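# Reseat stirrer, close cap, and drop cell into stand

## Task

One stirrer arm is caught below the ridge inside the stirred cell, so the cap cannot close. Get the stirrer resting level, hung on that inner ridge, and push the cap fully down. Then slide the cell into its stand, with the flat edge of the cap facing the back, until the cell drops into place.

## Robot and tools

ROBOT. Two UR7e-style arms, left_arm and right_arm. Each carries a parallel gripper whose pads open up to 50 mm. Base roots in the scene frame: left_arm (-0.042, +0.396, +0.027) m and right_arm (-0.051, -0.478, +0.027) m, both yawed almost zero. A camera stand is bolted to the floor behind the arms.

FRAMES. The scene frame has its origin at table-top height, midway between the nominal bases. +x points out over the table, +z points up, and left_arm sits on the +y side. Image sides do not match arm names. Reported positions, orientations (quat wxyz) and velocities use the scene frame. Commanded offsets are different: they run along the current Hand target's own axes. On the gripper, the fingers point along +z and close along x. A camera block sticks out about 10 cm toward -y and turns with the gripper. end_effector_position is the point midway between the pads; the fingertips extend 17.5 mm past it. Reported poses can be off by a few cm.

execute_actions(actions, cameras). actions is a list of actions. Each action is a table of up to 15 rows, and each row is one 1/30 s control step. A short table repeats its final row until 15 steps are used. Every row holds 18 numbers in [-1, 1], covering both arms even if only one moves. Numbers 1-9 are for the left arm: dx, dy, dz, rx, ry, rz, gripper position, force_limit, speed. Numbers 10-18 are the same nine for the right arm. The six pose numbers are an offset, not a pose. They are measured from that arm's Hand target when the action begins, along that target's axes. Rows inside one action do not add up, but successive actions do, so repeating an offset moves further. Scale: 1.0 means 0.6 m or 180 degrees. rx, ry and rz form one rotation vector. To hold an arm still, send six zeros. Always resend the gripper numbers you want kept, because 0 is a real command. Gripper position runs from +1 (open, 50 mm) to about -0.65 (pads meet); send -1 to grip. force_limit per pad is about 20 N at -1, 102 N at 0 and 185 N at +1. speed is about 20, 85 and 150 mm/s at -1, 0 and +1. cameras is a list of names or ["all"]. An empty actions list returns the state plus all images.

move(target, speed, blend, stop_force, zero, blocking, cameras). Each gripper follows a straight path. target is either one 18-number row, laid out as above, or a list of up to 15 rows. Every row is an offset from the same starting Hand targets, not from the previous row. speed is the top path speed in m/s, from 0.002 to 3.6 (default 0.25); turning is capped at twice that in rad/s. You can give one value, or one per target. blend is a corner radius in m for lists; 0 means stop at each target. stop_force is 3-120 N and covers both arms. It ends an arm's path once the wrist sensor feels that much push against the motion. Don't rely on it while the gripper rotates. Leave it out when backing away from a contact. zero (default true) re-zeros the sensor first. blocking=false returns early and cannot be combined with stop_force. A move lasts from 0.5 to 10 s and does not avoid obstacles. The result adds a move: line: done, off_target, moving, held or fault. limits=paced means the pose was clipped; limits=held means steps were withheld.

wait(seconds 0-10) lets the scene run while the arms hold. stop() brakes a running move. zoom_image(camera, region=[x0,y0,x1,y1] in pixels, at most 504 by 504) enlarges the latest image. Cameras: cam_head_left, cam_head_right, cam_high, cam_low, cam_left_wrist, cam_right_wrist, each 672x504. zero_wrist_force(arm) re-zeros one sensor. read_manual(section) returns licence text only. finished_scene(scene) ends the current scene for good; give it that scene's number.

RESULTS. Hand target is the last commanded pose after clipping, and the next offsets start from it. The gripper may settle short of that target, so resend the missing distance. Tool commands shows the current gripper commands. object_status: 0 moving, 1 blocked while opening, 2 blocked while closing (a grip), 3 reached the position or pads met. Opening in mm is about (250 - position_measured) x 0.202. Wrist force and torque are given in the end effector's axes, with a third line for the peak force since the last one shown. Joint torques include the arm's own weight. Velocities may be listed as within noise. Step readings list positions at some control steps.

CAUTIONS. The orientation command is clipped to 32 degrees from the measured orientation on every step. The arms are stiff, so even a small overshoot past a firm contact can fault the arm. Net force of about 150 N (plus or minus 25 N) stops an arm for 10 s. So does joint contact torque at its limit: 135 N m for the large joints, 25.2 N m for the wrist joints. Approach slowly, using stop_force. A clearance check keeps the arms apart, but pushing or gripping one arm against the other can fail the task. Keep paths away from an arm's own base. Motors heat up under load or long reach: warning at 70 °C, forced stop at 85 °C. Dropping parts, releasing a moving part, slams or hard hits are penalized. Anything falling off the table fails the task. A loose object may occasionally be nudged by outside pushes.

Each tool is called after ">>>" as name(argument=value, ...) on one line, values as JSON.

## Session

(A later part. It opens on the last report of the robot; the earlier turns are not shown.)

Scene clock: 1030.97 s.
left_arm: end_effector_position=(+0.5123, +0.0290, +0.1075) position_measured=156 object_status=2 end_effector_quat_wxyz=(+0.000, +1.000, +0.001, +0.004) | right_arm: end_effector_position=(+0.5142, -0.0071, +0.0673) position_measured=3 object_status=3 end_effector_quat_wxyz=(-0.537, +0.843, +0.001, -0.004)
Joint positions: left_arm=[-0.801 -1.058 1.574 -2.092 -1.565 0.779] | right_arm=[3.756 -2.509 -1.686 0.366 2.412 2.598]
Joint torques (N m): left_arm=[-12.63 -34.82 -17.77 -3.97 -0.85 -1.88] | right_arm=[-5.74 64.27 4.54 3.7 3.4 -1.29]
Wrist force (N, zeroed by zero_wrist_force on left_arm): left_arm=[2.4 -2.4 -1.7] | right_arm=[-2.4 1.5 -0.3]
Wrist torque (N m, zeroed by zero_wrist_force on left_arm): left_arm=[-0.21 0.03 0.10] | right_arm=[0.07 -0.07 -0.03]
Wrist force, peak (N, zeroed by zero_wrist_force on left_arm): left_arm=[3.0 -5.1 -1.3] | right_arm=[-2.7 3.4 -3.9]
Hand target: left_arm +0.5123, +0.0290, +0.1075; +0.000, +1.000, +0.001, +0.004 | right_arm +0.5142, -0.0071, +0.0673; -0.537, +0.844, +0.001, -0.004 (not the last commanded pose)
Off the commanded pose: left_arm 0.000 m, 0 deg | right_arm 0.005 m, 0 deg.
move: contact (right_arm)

>>> move(target=[[0,0,0,0,0,0,-1,-0.9,-1,0,0.0007,-0.0015,0,0,0,1,1,1],[0,0,0,0,0,0,-1,-0.9,-1,-0.0012,0.0007,-0.0015,0,0,0,1,1,1]], speed=0.02)

>>> move(target=[0,0,0,0,0,0,-1,-0.9,-1,0,-0.0046,0.0101,0,0,0,1,1,1], speed=0.01, stop_force=3, cameras=["cam_low","cam_right_wrist","cam_head_right"])

>>> zoom_image(camera="cam_low", region=[300, 170, 420, 295])

Scene clock: 1041.77 s.
left_arm: end_effector_position=(+0.5123, +0.0290, +0.1075) position_measured=156 object_status=2 end_effector_quat_wxyz=(+0.000, +1.000, +0.001, +0.004) | right_arm: end_effector_position=(+0.5136, -0.0081, +0.0673) position_measured=3 object_status=3 end_effector_quat_wxyz=(-0.537, +0.843, +0.001, -0.004)
Joint positions: left_arm=[-0.801 -1.058 1.574 -2.092 -1.565 0.779] | right_arm=[3.755 -2.508 -1.689 0.368 2.412 2.598]
Joint torques (N m): left_arm=[-12.21 -35.07 -13.59 -3.9 -0.76 -1.88] | right_arm=[6.38 63.11 2.83 5.75 -0.61 1.49]
Wrist force (N, zeroed by zero_wrist_force on left_arm): left_arm=[0.5 -1.4 -1.5] | right_arm=[-0.2 0.9 0.9]
Wrist torque (N m, zeroed by zero_wrist_force on left_arm): left_arm=[-0.18 0.00 0.12] | right_arm=[0.06 0.01 0.09]
Wrist force, peak (N, zeroed by zero_wrist_force on left_arm): left_arm=[2.7 -2.2 -2.1] | right_arm=[-2.7 2.0 -0.3]
Hand target: left_arm +0.5123, +0.0290, +0.1075; +0.000, +1.000, +0.001, +0.004 | right_arm +0.5135, -0.0081, +0.0673; -0.537, +0.844, +0.001, -0.004
Off the commanded pose: left_arm 0.000 m, 0 deg | right_arm 0.000 m, 0 deg.
move: done

Scene clock: 1043.00 s.
left_arm: end_effector_position=(+0.5123, +0.0290, +0.1075) position_measured=156 object_status=2 end_effector_quat_wxyz=(+0.000, +1.000, +0.001, +0.004) | right_arm: end_effector_position=(+0.5135, -0.0072, +0.0674) position_measured=3 object_status=3 end_effector_quat_wxyz=(-0.537, +0.843, +0.001, -0.004)
Joint positions: left_arm=[-0.801 -1.058 1.574 -2.092 -1.565 0.779] | right_arm=[3.757 -2.508 -1.688 0.368 2.411 2.599]
Joint torques (N m): left_arm=[-11.87 -34.94 -12.4 -3.96 -0.88 -1.83] | right_arm=[-4.07 63.07 4.4 3.27 4.27 -1.29]
Wrist force (N, zeroed by zero_wrist_force on left_arm): left_arm=[-0.3 -2.5 -2.2] | right_arm=[1.1 1.1 -0.6]
Wrist torque (N m, zeroed by zero_wrist_force on left_arm): left_arm=[-0.20 -0.01 0.09] | right_arm=[0.05 0.01 0.00]
Wrist force, peak (N, zeroed by zero_wrist_force on left_arm): left_arm=[0.2 -4.9 -1.7] | right_arm=[0.9 3.0 -3.6]
Hand target: left_arm +0.5123, +0.0290, +0.1075; +0.000, +1.000, +0.001, +0.004 | right_arm +0.5135, -0.0072, +0.0674; -0.537, +0.844, +0.001, -0.004 (not the last commanded pose)
Off the commanded pose: left_arm 0.000 m, 0 deg | right_arm 0.006 m, 0 deg.
move: contact (right_arm)
Images, in order (width x height): cam_head_right 672x504, cam_low 672x504, cam_right_wrist 672x504.

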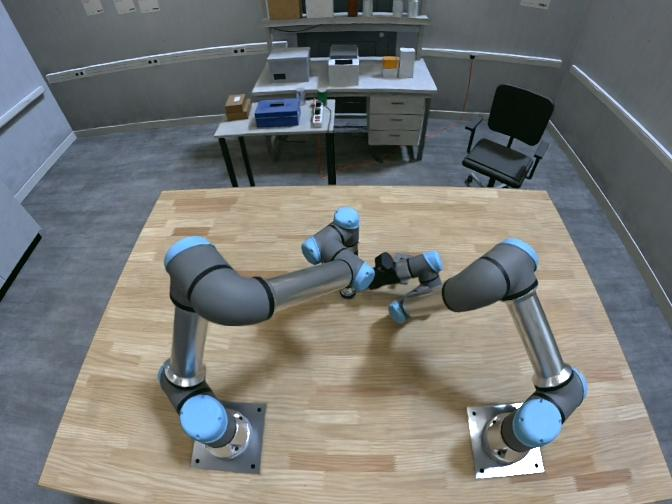

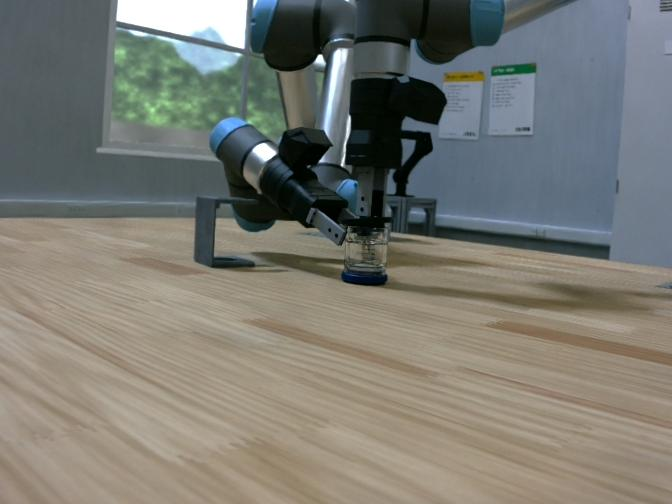

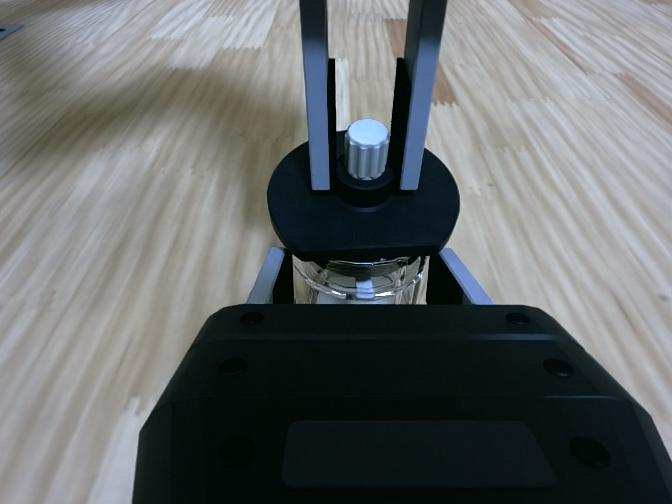

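Scaled by 4.032 from the camera's 672x504 image, which has a finer 960x720 frame.

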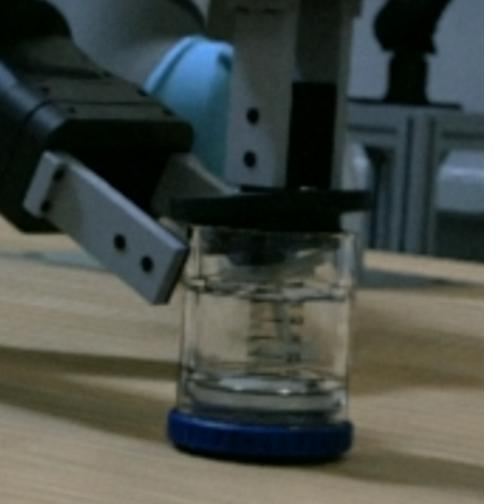

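>>> move(target=[0,0,0,0,0,0,-1,-0.9,-1,0,0,0,0,0,0,-1,-1,-1], speed=0.02, cameras=["cam_low","cam_right_wrist"])

>>> zoom_image(camera="cam_low", region=[300, 170, 420, 295])

Scene clock: 1051.97 s.
left_arm: end_effector_position=(+0.5123, +0.0290, +0.1075) position_measured=156 object_status=2 end_effector_quat_wxyz=(+0.000, +1.000, +0.001, +0.004) | right_arm: end_effector_position=(+0.5135, -0.0072, +0.0674) position_measured=16 object_status=2 end_effector_quat_wxyz=(-0.537, +0.844, +0.001, -0.004)
Joint positions: left_arm=[-0.801 -1.058 1.574 -2.092 -1.565 0.779] | right_arm=[3.757 -2.508 -1.688 0.368 2.411 2.599]
Joint torques (N m): left_arm=[-12.23 -35.77 -12.47 -3.95 -0.81 -1.86] | right_arm=[2.1 62.29 5.77 0.94 4.04 -1.48]
Wrist force (N, zeroed by zero_wrist_force on left_arm): left_arm=[-0.5 -6.1 -2.4] | right_arm=[1.2 3.6 -5.3]
Wrist torque (N m, zeroed by zero_wrist_force on left_arm): left_arm=[-0.15 -0.06 0.08] | right_arm=[0.15 0.04 0.03]
Wrist force, peak (N, zeroed by zero_wrist_force on left_arm): left_arm=[-0.6 -6.2 -2.5] | right_arm=[1.1 3.8 -5.3]
Hand target: left_arm +0.5123, +0.0290, +0.1075; +0.000, +1.000, +0.001, +0.004 | right_arm +0.5135, -0.0072, +0.0674; -0.537, +0.844, +0.001, -0.004
Off the commanded pose: left_arm 0.000 m, 0 deg | right_arm 0.000 m, 0 deg.
move: done
Images, in order (width x height): cam_low 672x504, cam_right_wrist 672x504.

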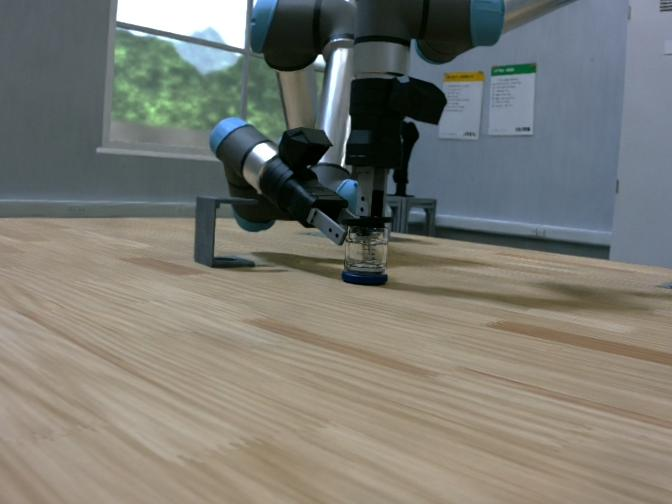

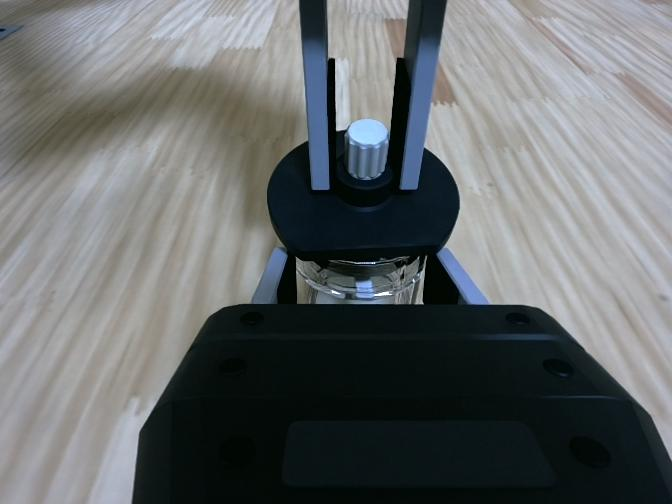

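Scaled by 4.032 from the camera's 672x504 image, which has a finer 960x720 frame.

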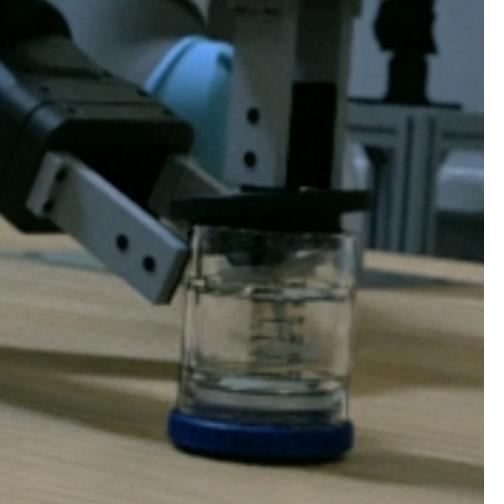

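>>> move(target=[0,0,-0.005,0,0,0,-1,-0.9,-1,0,0,0,0,0,0,-1,-1,-1], speed=0.005, stop_force=15, cameras=["cam_low","cam_right_wrist"])

>>> zoom_image(camera="cam_low", region=[300, 170, 420, 295])

Scene clock: 1058.97 s.
left_arm: end_effector_position=(+0.5123, +0.0290, +0.1105) position_measured=156 object_status=2 end_effector_quat_wxyz=(+0.000, +1.000, +0.001, +0.004) | right_arm: end_effector_position=(+0.5135, -0.0072, +0.0674) position_measured=16 object_status=2 end_effector_quat_wxyz=(-0.537, +0.843, +0.001, -0.004)
Joint positions: left_arm=[-0.801 -1.061 1.571 -2.085 -1.565 0.779] | right_arm=[3.757 -2.508 -1.688 0.368 2.411 2.599]
Joint torques (N m): left_arm=[-16.29 -55.98 -43.31 -2.99 -0.68 -2.05] | right_arm=[7.25 55.41 21.85 4.8 0.02 -1.33]
Wrist force (N, zeroed by zero_wrist_force on left_arm): left_arm=[-0.3 -3.8 7.2] | right_arm=[0.4 -2.8 -4.0]
Wrist torque (N m, zeroed by zero_wrist_force on left_arm): left_arm=[-0.03 -0.09 0.10] | right_arm=[0.06 0.05 0.01]
Wrist force, peak (N, zeroed by zero_wrist_force on left_arm): left_arm=[-0.2 -3.9 7.5] | right_arm=[1.1 3.9 -5.6]
Hand target: left_arm +0.5123, +0.0290, +0.1105; +0.000, +1.000, +0.001, +0.004 | right_arm +0.5135, -0.0072, +0.0674; -0.537, +0.844, +0.001, -0.004
Off the commanded pose: left_arm 0.000 m, 0 deg | right_arm 0.000 m, 0 deg.
move: done
Images, in order (width x height): cam_low 672x504, cam_right_wrist 672x504.

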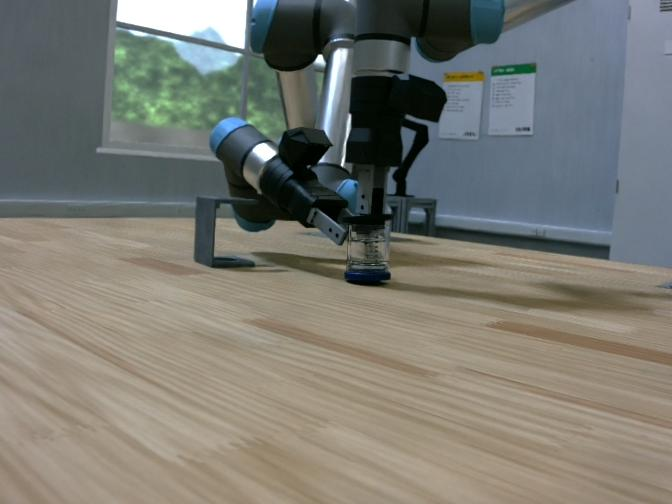

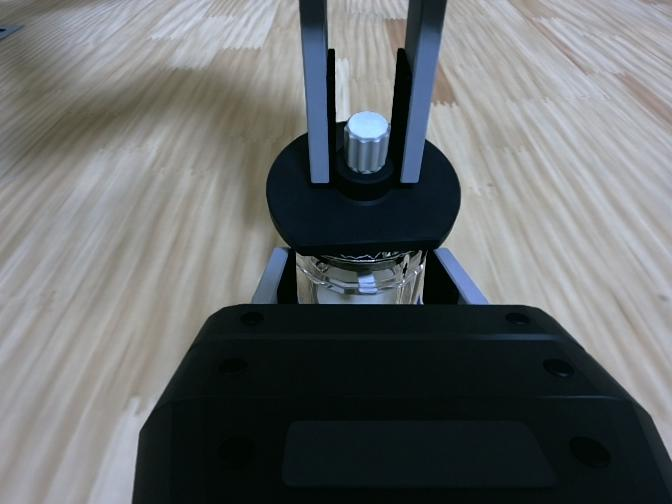

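Scaled by 4.032 from the camera's 672x504 image, which has a finer 960x720 frame.

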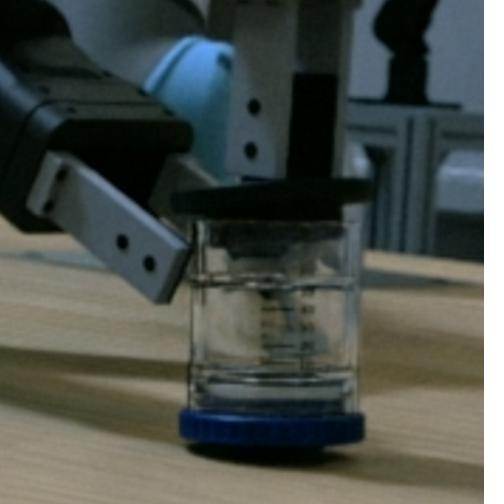

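>>> move(target=[0,0,0.005,0,0,0,-1,-0.9,-1,0,0,0,0,0,0,-1,-1,-1], speed=0.01)

>>> move(target=[[0,0,0,0,0,0,-1,-0.9,-1,0,0,0,0,0,0,1,-0.6,-1],[0,0,0,0,0,0,-1,-0.9,-1,0,0,0,0,0,0,-1,-0.6,-1]], speed=0.01, cameras=["cam_low","cam_right_wrist"])

>>> zoom_image(camera="cam_low", region=[300, 170, 420, 295])

>>> zoom_image(camera="cam_right_wrist", region=[240, 100, 480, 310])

Scene clock: 1079.70 s.
left_arm: end_effector_position=(+0.5123, +0.0289, +0.1078) position_measured=156 object_status=2 end_effector_quat_wxyz=(+0.000, +1.000, +0.001, +0.004) | right_arm: end_effector_position=(+0.5135, -0.0072, +0.0673) position_measured=16 object_status=2 end_effector_quat_wxyz=(-0.537, +0.844, +0.001, -0.004)
Joint positions: left_arm=[-0.801 -1.058 1.574 -2.092 -1.565 0.779] | right_arm=[3.757 -2.508 -1.688 0.368 2.411 2.599]
Joint torques (N m): left_arm=[-12.18 -19.65 -3.71 -5 -0.69 -1.09] | right_arm=[8.29 54 21.04 4.76 1.8 -1.33]
Wrist force (N, zeroed by zero_wrist_force on left_arm): left_arm=[-4.5 -10.9 -26.9] | right_arm=[4.8 9.8 -1.3]
Wrist torque (N m, zeroed by zero_wrist_force on left_arm): left_arm=[0.07 -0.18 0.14] | right_arm=[0.16 0.07 0.10]
Wrist force, peak (N, zeroed by zero_wrist_force on left_arm): left_arm=[-4.5 -10.9 -26.9] | right_arm=[2.5 11.4 -2.8]
Hand target: left_arm +0.5123, +0.0290, +0.1075; +0.000, +1.000, +0.001, +0.004 | right_arm +0.5135, -0.0072, +0.0674; -0.537, +0.844, +0.001, -0.004
Off the commanded pose: left_arm 0.000 m, 0 deg | right_arm 0.000 m, 0 deg.
move: done

Scene clock: 1080.90 s.
left_arm: end_effector_position=(+0.5123, +0.0290, +0.1074) position_measured=156 object_status=2 end_effector_quat_wxyz=(-0.001, +1.000, +0.001, +0.004) | right_arm: end_effector_position=(+0.5135, -0.0073, +0.0674) position_measured=50 object_status=2 end_effector_quat_wxyz=(-0.537, +0.843, +0.001, -0.004)
Joint positions: left_arm=[-0.801 -1.058 1.574 -2.092 -1.564 0.779] | right_arm=[3.757 -2.508 -1.688 0.368 2.411 2.599]
Joint torques (N m): left_arm=[-2.04 -25.09 -21.91 -9.82 -5.03 1.45] | right_arm=[30.3 58.16 18.32 4.87 4.97 -1.29]
Wrist force (N, zeroed by zero_wrist_force on left_arm): left_arm=[-9.3 -34.5 -26.5] | right_arm=[12.6 18.1 -35.3]
Wrist torque (N m, zeroed by zero_wrist_force on left_arm): left_arm=[0.15 -0.28 0.32] | right_arm=[0.64 0.19 0.01]
Wrist force, peak (N, zeroed by zero_wrist_force on left_arm): left_arm=[-9.3 -34.5 -26.5] | right_arm=[12.6 18.1 -35.3]
Hand target: left_arm +0.5123, +0.0290, +0.1075; +0.000, +1.000, +0.001, +0.004 | right_arm +0.5135, -0.0072, +0.0674; -0.537, +0.844, +0.001, -0.004
Off the commanded pose: left_arm 0.000 m, 0 deg | right_arm 0.000 m, 0 deg.
move: done
Images, in order (width x height): cam_low 672x504, cam_right_wrist 672x504.

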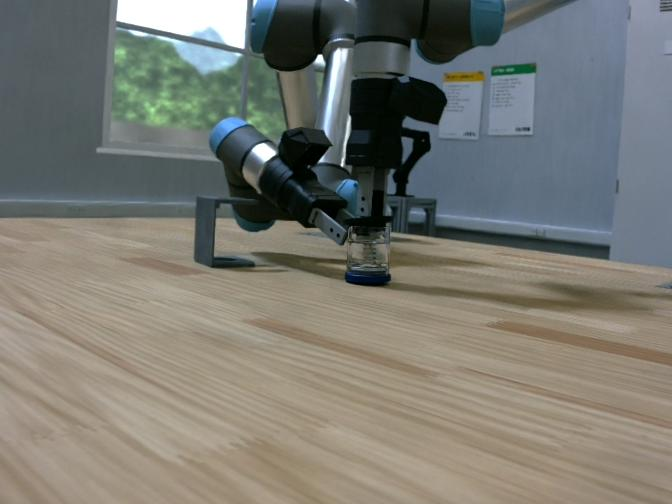

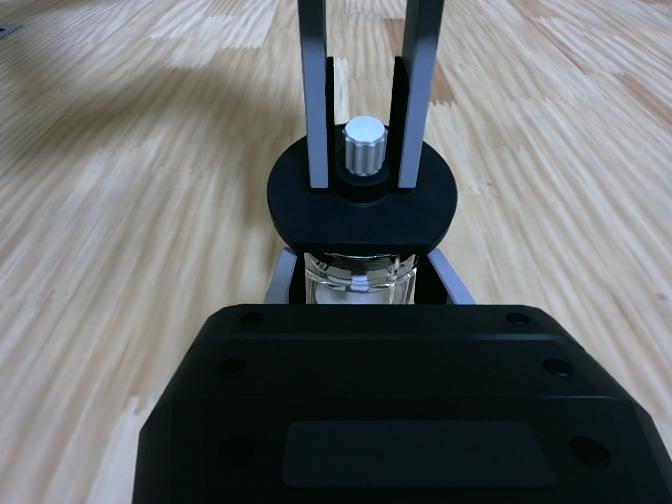

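Scaled by 4.032 from the camera's 672x504 image, which has a finer 960x720 frame.

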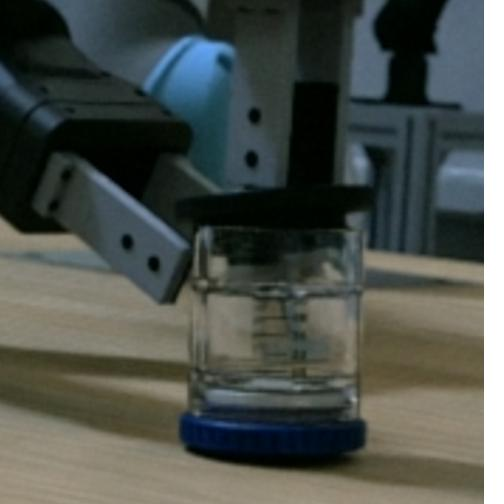

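Scaled by 2.100 from the camera's 672x504 image, which has a finer 960x720 frame.

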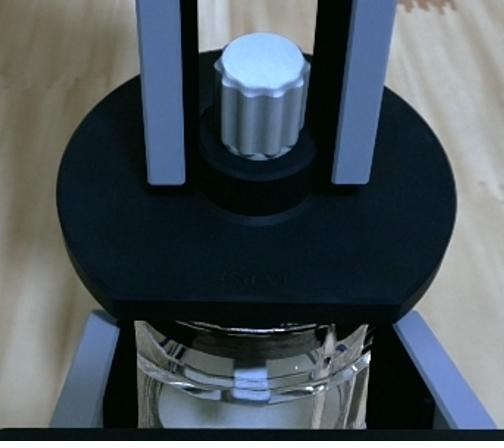

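>>> move(target=[0,0,0,0,0,0,-1,-0.9,-1,0,0,0,0,0,0,1,-0.6,-1], speed=0.01, cameras=["cam_low","cam_right_wrist"])

>>> zoom_image(camera="cam_low", region=[300, 170, 420, 295])

>>> zoom_image(camera="cam_right_wrist", region=[240, 100, 480, 310])

Scene clock: 1090.07 s.
left_arm: end_effector_position=(+0.5123, +0.0289, +0.1075) position_measured=156 object_status=2 end_effector_quat_wxyz=(+0.000, +1.000, +0.001, +0.004) | right_arm: end_effector_position=(+0.5134, -0.0071, +0.0674) position_measured=3 object_status=0 end_effector_quat_wxyz=(-0.537, +0.843, +0.001, -0.004)
Joint positions: left_arm=[-0.801 -1.058 1.574 -2.092 -1.565 0.779] | right_arm=[3.757 -2.508 -1.688 0.368 2.411 2.599]
Joint torques (N m): left_arm=[-1.27 -39.93 -25.5 -1.57 1.32 1.5] | right_arm=[-2.79 47.61 6.31 4.48 0.29 -0.99]
Wrist force (N, zeroed by zero_wrist_force on left_arm): left_arm=[0.6 -0.8 0.7] | right_arm=[0.2 0.4 0.4]
Wrist torque (N m, zeroed by zero_wrist_force on left_arm): left_arm=[-0.16 0.01 0.10] | right_arm=[-0.02 -0.09 0.00]
Wrist force, peak (N, zeroed by zero_wrist_force on left_arm): left_arm=[-10.2 -35.6 -26.0] | right_arm=[14.3 18.7 -37.9]
Hand target: left_arm +0.5123, +0.0290, +0.1075; +0.000, +1.000, +0.001, +0.004 | right_arm +0.5135, -0.0072, +0.0674; -0.537, +0.844, +0.001, -0.004
Off the commanded pose: left_arm 0.000 m, 0 deg | right_arm 0.000 m, 0 deg.
move: done
Images, in order (width x height): cam_low 672x504, cam_right_wrist 672x504.

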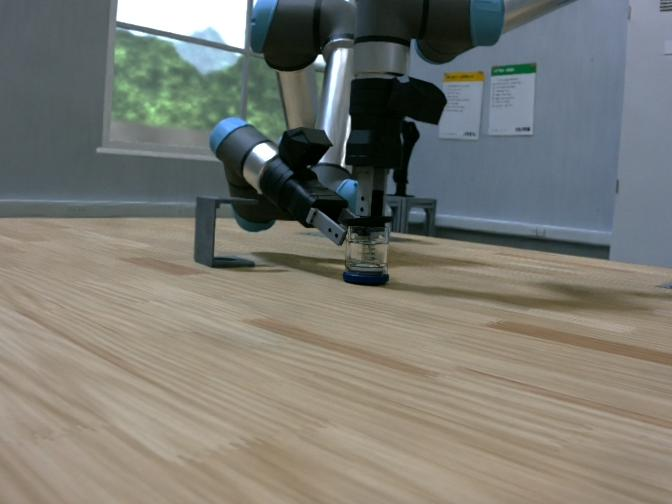

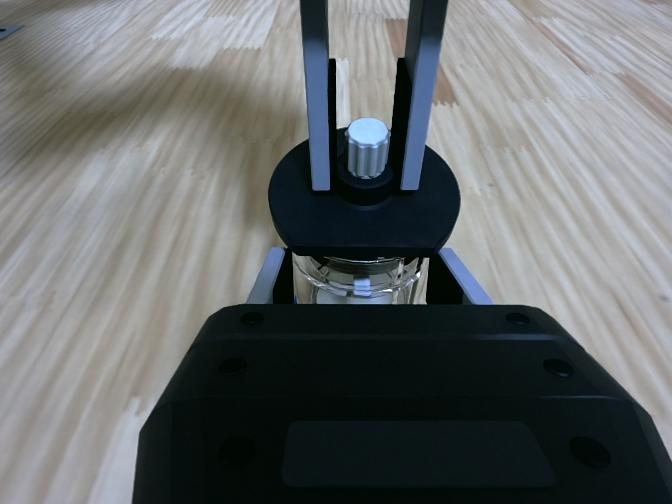

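Scaled by 4.032 from the camera's 672x504 image, which has a finer 960x720 frame.

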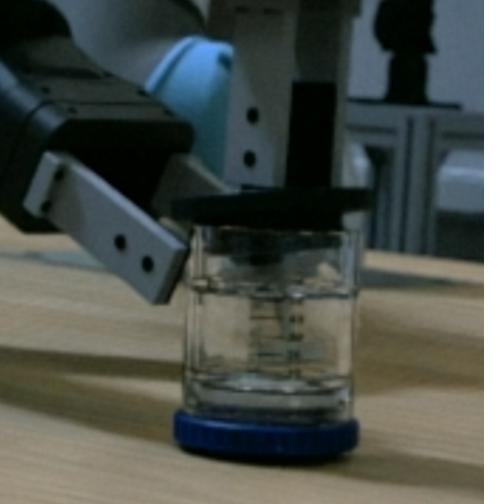

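Scaled by 2.100 from the camera's 672x504 image, which has a finer 960x720 frame.

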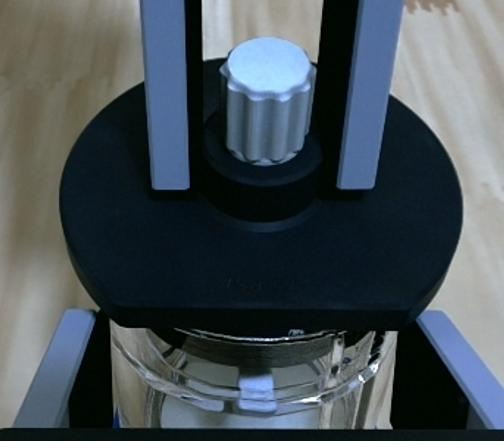

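>>> move(target=[0,0,0,0,0,0,-1,-0.9,-1,0,0.005,-0.0894,0.0556,0,0,1,1,1], speed=0.1)

>>> move(target=[0,0,0,0,0,0,-1,-0.9,-1,0,0,0,0,0,-0.5,-1,-1,1], speed=0.3, cameras=["cam_low","cam_right_wrist","cam_high"])

>>> zoom_image(camera="cam_low", region=[300, 170, 420, 295])

Scene clock: 1134.30 s.
left_arm: end_effector_position=(+0.5123, +0.0290, +0.1075) position_measured=156 object_status=2 end_effector_quat_wxyz=(+0.000, +1.000, +0.001, +0.004) | right_arm: end_effector_position=(+0.5139, -0.0570, +0.0874) position_measured=3 object_status=3 end_effector_quat_wxyz=(-0.609, +0.793, +0.001, -0.004)
Joint positions: left_arm=[-0.801 -1.058 1.574 -2.092 -1.565 0.779] | right_arm=[3.663 -2.569 -1.69 0.617 2.571 2.715]
Joint torques (N m): left_arm=[-1.22 -40.22 -10.08 -1.51 0.85 1.56] | right_arm=[-5.33 42.54 20.14 5.1 3.61 1.4]
Wrist force (N, zeroed by zero_wrist_force on left_arm): left_arm=[1.3 -0.7 -0.9] | right_arm=[-0.8 0.2 0.7]
Wrist torque (N m, zeroed by zero_wrist_force on left_arm): left_arm=[-0.14 -0.06 0.10] | right_arm=[-0.04 0.05 -0.03]
Wrist force, peak (N, zeroed by zero_wrist_force on left_arm): left_arm=[1.6 -0.8 -1.0] | right_arm=[-0.2 -0.2 1.7]
Hand target: left_arm +0.5123, +0.0290, +0.1075; +0.000, +1.000, +0.001, +0.004 | right_arm +0.5139, -0.0570, +0.0874; -0.609, +0.793, +0.001, -0.004
Off the commanded pose: left_arm 0.000 m, 0 deg | right_arm 0.000 m, 0 deg.
move: done

Scene clock: 1137.27 s.
left_arm: end_effector_position=(+0.5123, +0.0290, +0.1075) position_measured=156 object_status=2 end_effector_quat_wxyz=(+0.000, +1.000, +0.001, +0.004) | right_arm: end_effector_position=(+0.5138, -0.0570, +0.0874) position_measured=251 object_status=3 end_effector_quat_wxyz=(-0.496, +0.640, +0.465, +0.357)
Joint positions: left_arm=[-0.801 -1.058 1.574 -2.092 -1.565 0.779] | right_arm=[3.663 -2.574 -1.688 0.633 2.57 1.47]
Joint torques (N m): left_arm=[-1.6 -39.64 -9.49 -1.57 0.43 1.32] | right_arm=[5.43 59.54 14.47 5.12 1.53 1.63]
Wrist force (N, zeroed by zero_wrist_force on left_arm): left_arm=[1.2 -0.8 -1.2] | right_arm=[-2.8 -0.4 2.7]
Wrist torque (N m, zeroed by zero_wrist_force on left_arm): left_arm=[-0.16 -0.04 0.11] | right_arm=[0.07 0.22 -0.08]
Wrist force, peak (N, zeroed by zero_wrist_force on left_arm): left_arm=[1.5 -0.9 -1.1] | right_arm=[-3.1 -0.5 3.1]
Hand target: left_arm +0.5123, +0.0290, +0.1075; +0.000, +1.000, +0.001, +0.004 | right_arm +0.5138, -0.0570, +0.0874; -0.496, +0.640, +0.465, +0.357 (not the last commanded pose)
Off the commanded pose: left_arm 0.000 m, 0 deg | right_arm 0.000 m, 18 deg.
move: held (right_arm; a check stopped the path); limits=held
pose unreachable (right arm): on one or more control steps of this call, first in action 0 (counted from 0), this arm could not follow its commanded pose, so it was not sent that pose on those steps. It may still have moved: this result reports where it is.
cause: moving toward the commanded pose would bring two parts of the arm too close to each other (its gripper and another part of the arm, with joints 4 (wrist 1) to 6 (wrist 3) between them, 6 mm apart when it was first held).
Images, in order (width x height): cam_high 672x504, cam_low 672x504, cam_right_wrist 672x504.

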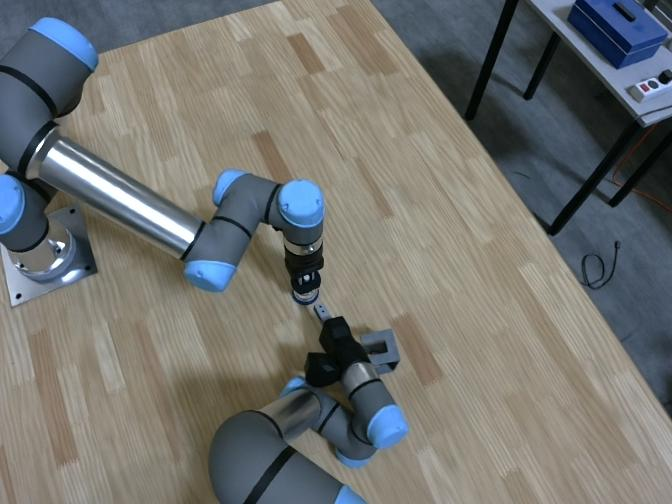

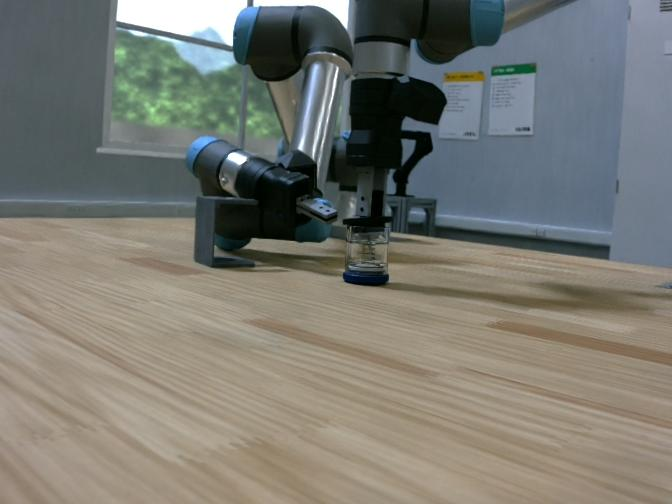

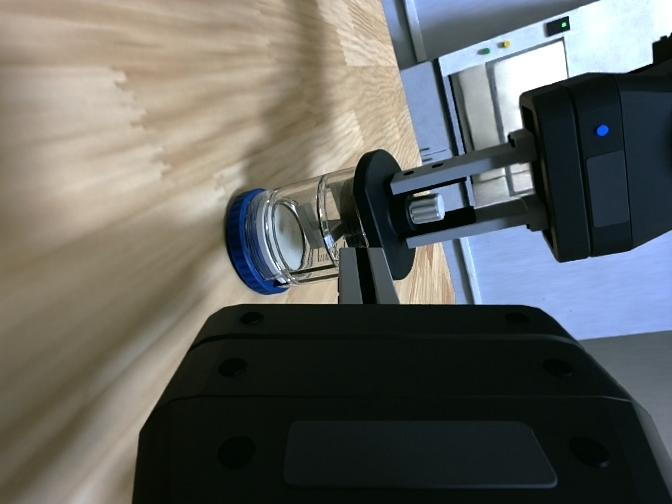

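Scaled by 4.032 from the camera's 672x504 image, which has a finer 960x720 frame.

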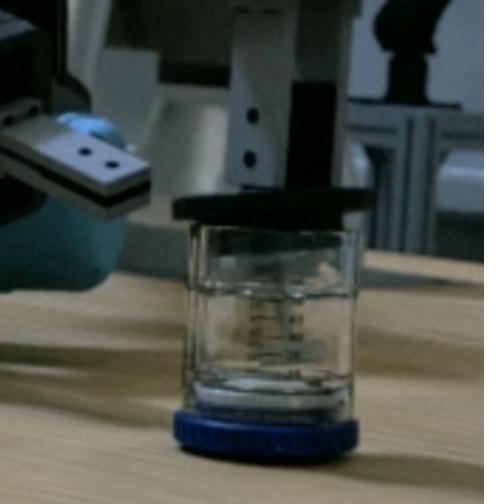

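>>> move(target=[0,0,0,0,0,0.1667,-1,-0.9,-1,0.0175,-0.048,-0.0304,-0.153,0.0505,0.0419,-1,-1,1], speed=0.1, cameras=["cam_low","cam_right_wrist"])

>>> zoom_image(camera="cam_low", region=[300, 170, 420, 295])

Scene clock: 1171.63 s.
left_arm: end_effector_position=(+0.5123, +0.0289, +0.1075) position_measured=156 object_status=2 end_effector_quat_wxyz=(-0.001, +0.966, -0.258, +0.004) | right_arm: end_effector_position=(+0.4898, -0.0700, +0.1103) position_measured=251 object_status=3 end_effector_quat_wxyz=(-0.387, +0.739, +0.284, +0.474)
Joint positions: left_arm=[-0.801 -1.058 1.574 -2.092 -1.565 1.303] | right_arm=[3.867 -2.444 -2.047 1.081 1.887 1.803]
Joint torques (N m): left_arm=[0.07 -47.9 -28.09 -3.26 -1.37 1.8] | right_arm=[7.97 54.75 -1.29 5.71 -2.28 1.52]
Wrist force (N, zeroed by zero_wrist_force on left_arm): left_arm=[1.5 0.0 1.1] | right_arm=[-2.8 -0.9 3.1]
Wrist torque (N m, zeroed by zero_wrist_force on left_arm): left_arm=[-0.12 -0.04 -0.05] | right_arm=[-0.01 0.22 -0.07]
Wrist force, peak (N, zeroed by zero_wrist_force on left_arm): left_arm=[2.0 -0.5 -1.2] | right_arm=[-3.3 -0.9 3.1]
Hand target: left_arm +0.5123, +0.0290, +0.1075; -0.001, +0.966, -0.258, +0.004 | right_arm +0.4898, -0.0700, +0.1104; -0.386, +0.739, +0.284, +0.474
Off the commanded pose: left_arm 0.000 m, 0 deg | right_arm 0.000 m, 0 deg.
move: done
Images, in order (width x height): cam_low 672x504, cam_right_wrist 672x504.

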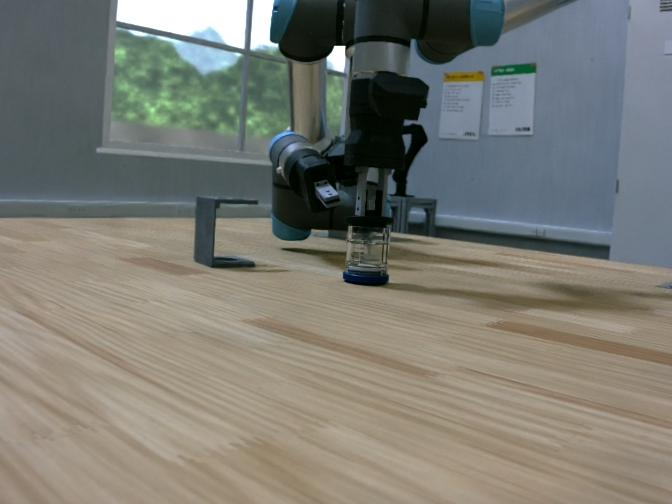

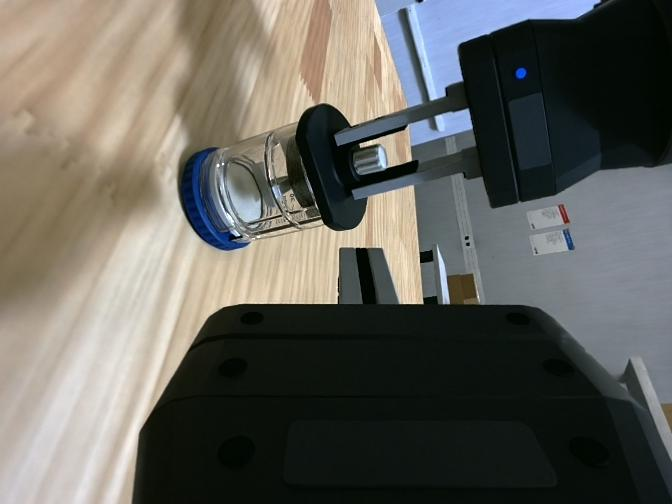

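Scaled by 4.032 from the camera's 672x504 image, which has a finer 960x720 frame.

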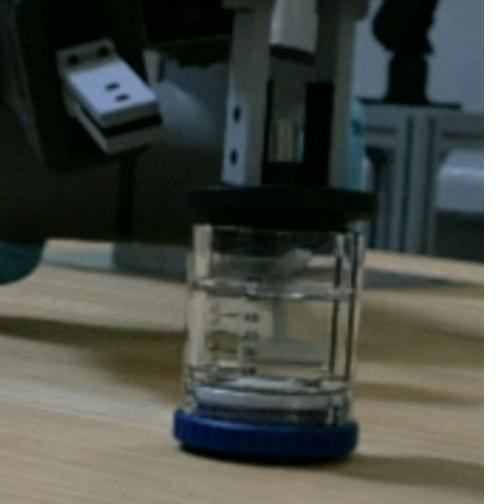

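>>> zoom_image(camera="cam_right_wrist", region=[180, 60, 420, 300])

Scaled by 2.100 from the camera's 672x504 image, which has a finer 960x720 frame.

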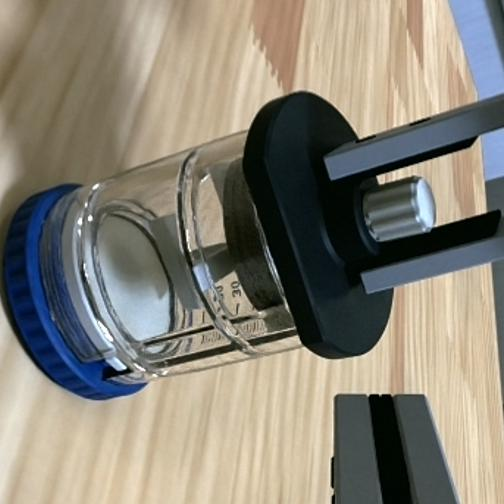

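>>> move(target=[0,0,0,0,0,0,-1,-0.9,-1,-0.0137,-0.0472,0.0877,0,0,-0.1,-1,-1,1], speed=0.08, cameras=["cam_low","cam_right_wrist"])

>>> zoom_image(camera="cam_low", region=[300, 170, 420, 295])

>>> zoom_image(camera="cam_right_wrist", region=[180, 60, 420, 310])

Scene clock: 1201.30 s.
left_arm: end_effector_position=(+0.5123, +0.0290, +0.1075) position_measured=156 object_status=2 end_effector_quat_wxyz=(-0.001, +0.966, -0.258, +0.004) | right_arm: end_effector_position=(+0.4896, -0.0110, +0.0981) position_measured=251 object_status=3 end_effector_quat_wxyz=(-0.308, +0.685, +0.396, +0.528)
Joint positions: left_arm=[-0.801 -1.058 1.574 -2.092 -1.565 1.303] | right_arm=[3.961 -2.494 -1.955 1.045 1.796 1.515]
Joint torques (N m): left_arm=[15.18 -34.72 -38.43 -1.54 -1.35 1.75] | right_arm=[8.08 36.74 18.05 0.43 -2.49 -1.14]
Wrist force (N, zeroed by zero_wrist_force on left_arm): left_arm=[1.3 0.0 1.5] | right_arm=[-3.4 -1.6 3.5]
Wrist torque (N m, zeroed by zero_wrist_force on left_arm): left_arm=[-0.12 -0.04 -0.05] | right_arm=[-0.02 0.31 0.04]
Wrist force, peak (N, zeroed by zero_wrist_force on left_arm): left_arm=[1.5 -0.1 1.8] | right_arm=[-3.6 -1.9 3.8]
Hand target: left_arm +0.5123, +0.0290, +0.1075; -0.001, +0.966, -0.258, +0.004 | right_arm +0.4896, -0.0109, +0.0981; -0.308, +0.685, +0.396, +0.528
Off the commanded pose: left_arm 0.000 m, 0 deg | right_arm 0.000 m, 0 deg.
move: done
Images, in order (width x height): cam_low 672x504, cam_right_wrist 672x504.

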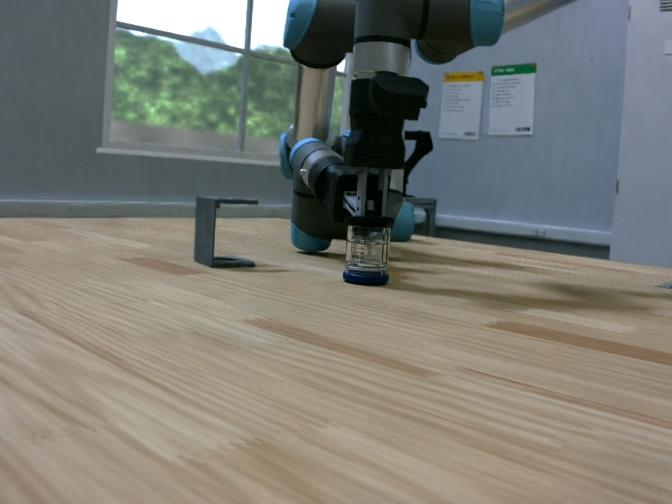

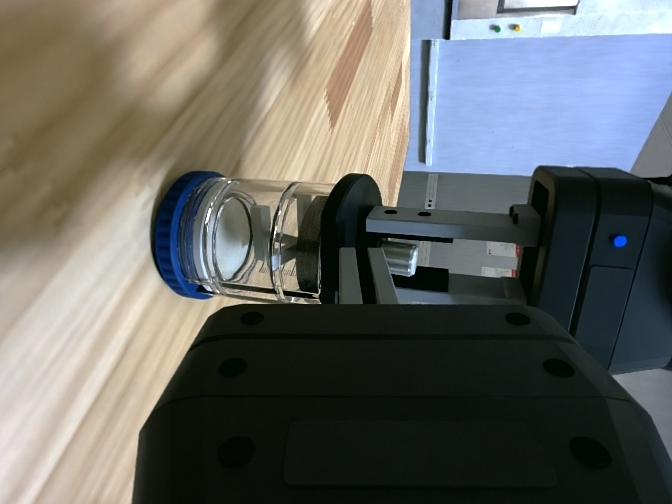

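Scaled by 4.032 from the camera's 672x504 image, which has a finer 960x720 frame.

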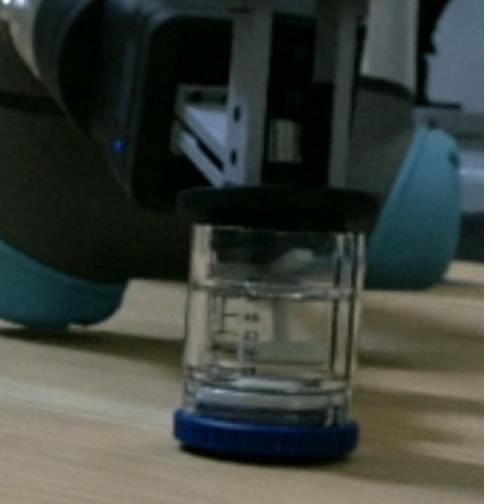

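Scaled by 2.016 from the camera's 672x504 image, which has a finer 960x720 frame.

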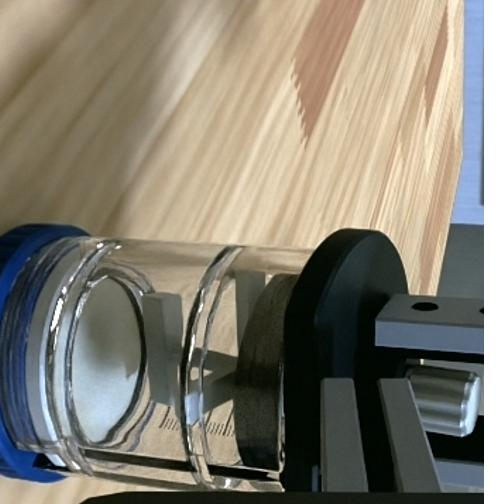

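>>> move(target=[0,0,0,0,0,0,-1,-0.9,-1,0.0016,0.0025,0.0062,0,0,0,-1,-1,1], speed=0.02, stop_force=3)

>>> move(target=[0,0,0,0,0,0,-1,-0.9,-1,-0.0193,0,0.005,0,0,0,-1,-1,1], speed=0.01, stop_force=3, cameras=["cam_low","cam_right_wrist"])

>>> zoom_image(camera="cam_right_wrist", region=[180, 100, 420, 310])

>>> zoom_image(camera="cam_low", region=[300, 170, 420, 295])

Scene clock: 1222.27 s.
left_arm: end_effector_position=(+0.5123, +0.0290, +0.1075) position_measured=156 object_status=2 end_effector_quat_wxyz=(-0.001, +0.966, -0.258, +0.004) | right_arm: end_effector_position=(+0.4929, -0.0083, +0.0980) position_measured=251 object_status=3 end_effector_quat_wxyz=(-0.308, +0.685, +0.396, +0.528)
Joint positions: left_arm=[-0.801 -1.058 1.574 -2.092 -1.565 1.303] | right_arm=[3.96 -2.497 -1.943 1.036 1.797 1.514]
Joint torques (N m): left_arm=[15.19 -34.51 -38.37 -1.55 -1.41 1.57] | right_arm=[-6.16 37.68 18.69 0.46 2.54 -1.37]
Wrist force (N, zeroed by zero_wrist_force on left_arm): left_arm=[1.3 0.0 1.7] | right_arm=[-3.8 -1.4 3.6]
Wrist torque (N m, zeroed by zero_wrist_force on left_arm): left_arm=[-0.12 -0.04 -0.05] | right_arm=[0.01 0.37 0.04]
Wrist force, peak (N, zeroed by zero_wrist_force on left_arm): left_arm=[1.4 0.1 2.0] | right_arm=[-3.8 -1.8 3.7]
Hand target: left_arm +0.5123, +0.0290, +0.1075; -0.001, +0.966, -0.258, +0.004 | right_arm +0.4929, -0.0083, +0.0980; -0.308, +0.685, +0.396, +0.528
Off the commanded pose: left_arm 0.000 m, 0 deg | right_arm 0.000 m, 0 deg.
move: done

Scene clock: 1223.43 s.
left_arm: end_effector_position=(+0.5123, +0.0290, +0.1075) position_measured=156 object_status=2 end_effector_quat_wxyz=(-0.001, +0.966, -0.258, +0.004) | right_arm: end_effector_position=(+0.4929, -0.0083, +0.0969) position_measured=251 object_status=3 end_effector_quat_wxyz=(-0.308, +0.685, +0.396, +0.528)
Joint positions: left_arm=[-0.801 -1.058 1.574 -2.092 -1.565 1.303] | right_arm=[3.96 -2.499 -1.942 1.037 1.797 1.514]
Joint torques (N m): left_arm=[12.08 -37.47 -38.58 -1.98 -0.91 1.57] | right_arm=[-4.87 55.6 -1.58 0.08 2.25 -1.17]
Wrist force (N, zeroed by zero_wrist_force on left_arm): left_arm=[1.4 0.4 1.6] | right_arm=[-1.5 -1.3 3.2]
Wrist torque (N m, zeroed by zero_wrist_force on left_arm): left_arm=[-0.12 -0.05 -0.05] | right_arm=[0.02 0.33 0.04]
Wrist force, peak (N, zeroed by zero_wrist_force on left_arm): left_arm=[1.7 0.4 3.6] | right_arm=[-3.3 -1.6 3.8]
Hand target: left_arm +0.5123, +0.0290, +0.1075; -0.001, +0.966, -0.258, +0.004 | right_arm +0.4929, -0.0083, +0.0969; -0.308, +0.685, +0.396, +0.528 (not the last commanded pose)
Off the commanded pose: left_arm 0.000 m, 0 deg | right_arm 0.011 m, 0 deg.
move: contact (right_arm)
Images, in order (width x height): cam_low 672x504, cam_right_wrist 672x504.

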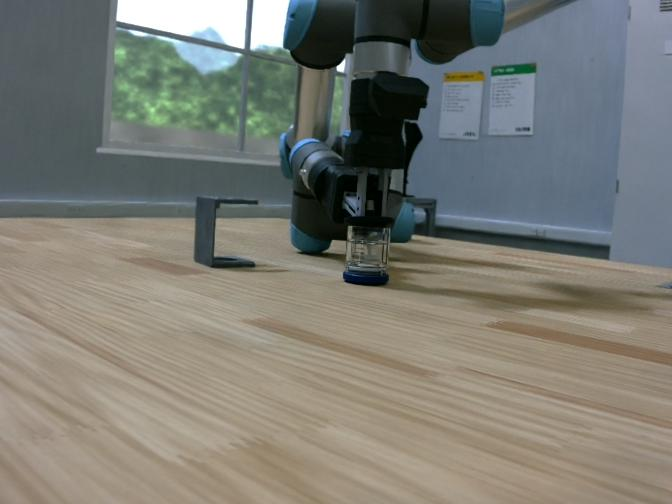

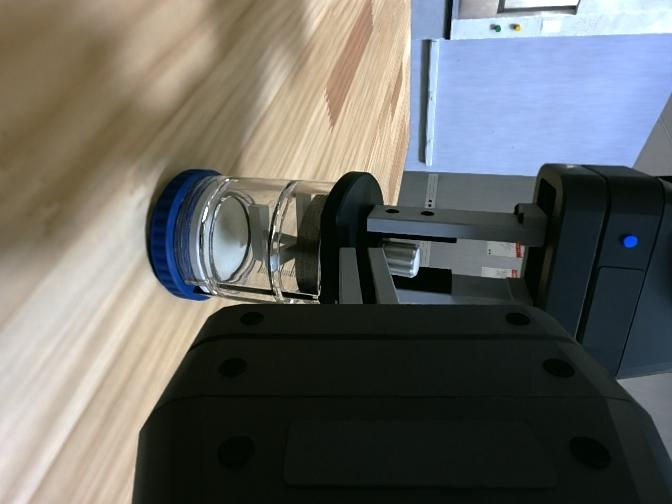

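Scaled by 2.100 from the camera's 672x504 image, which has a finer 960x720 frame.

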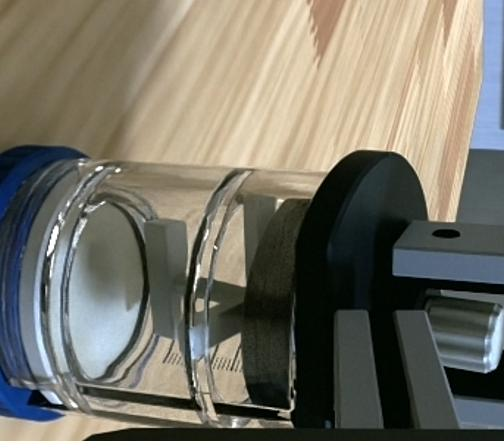

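Scaled by 4.032 from the camera's 672x504 image, which has a finer 960x720 frame.

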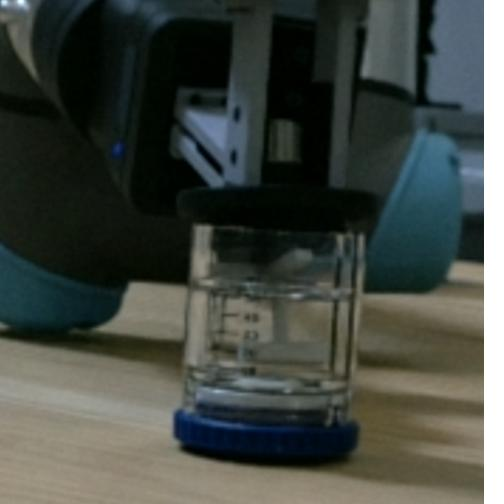

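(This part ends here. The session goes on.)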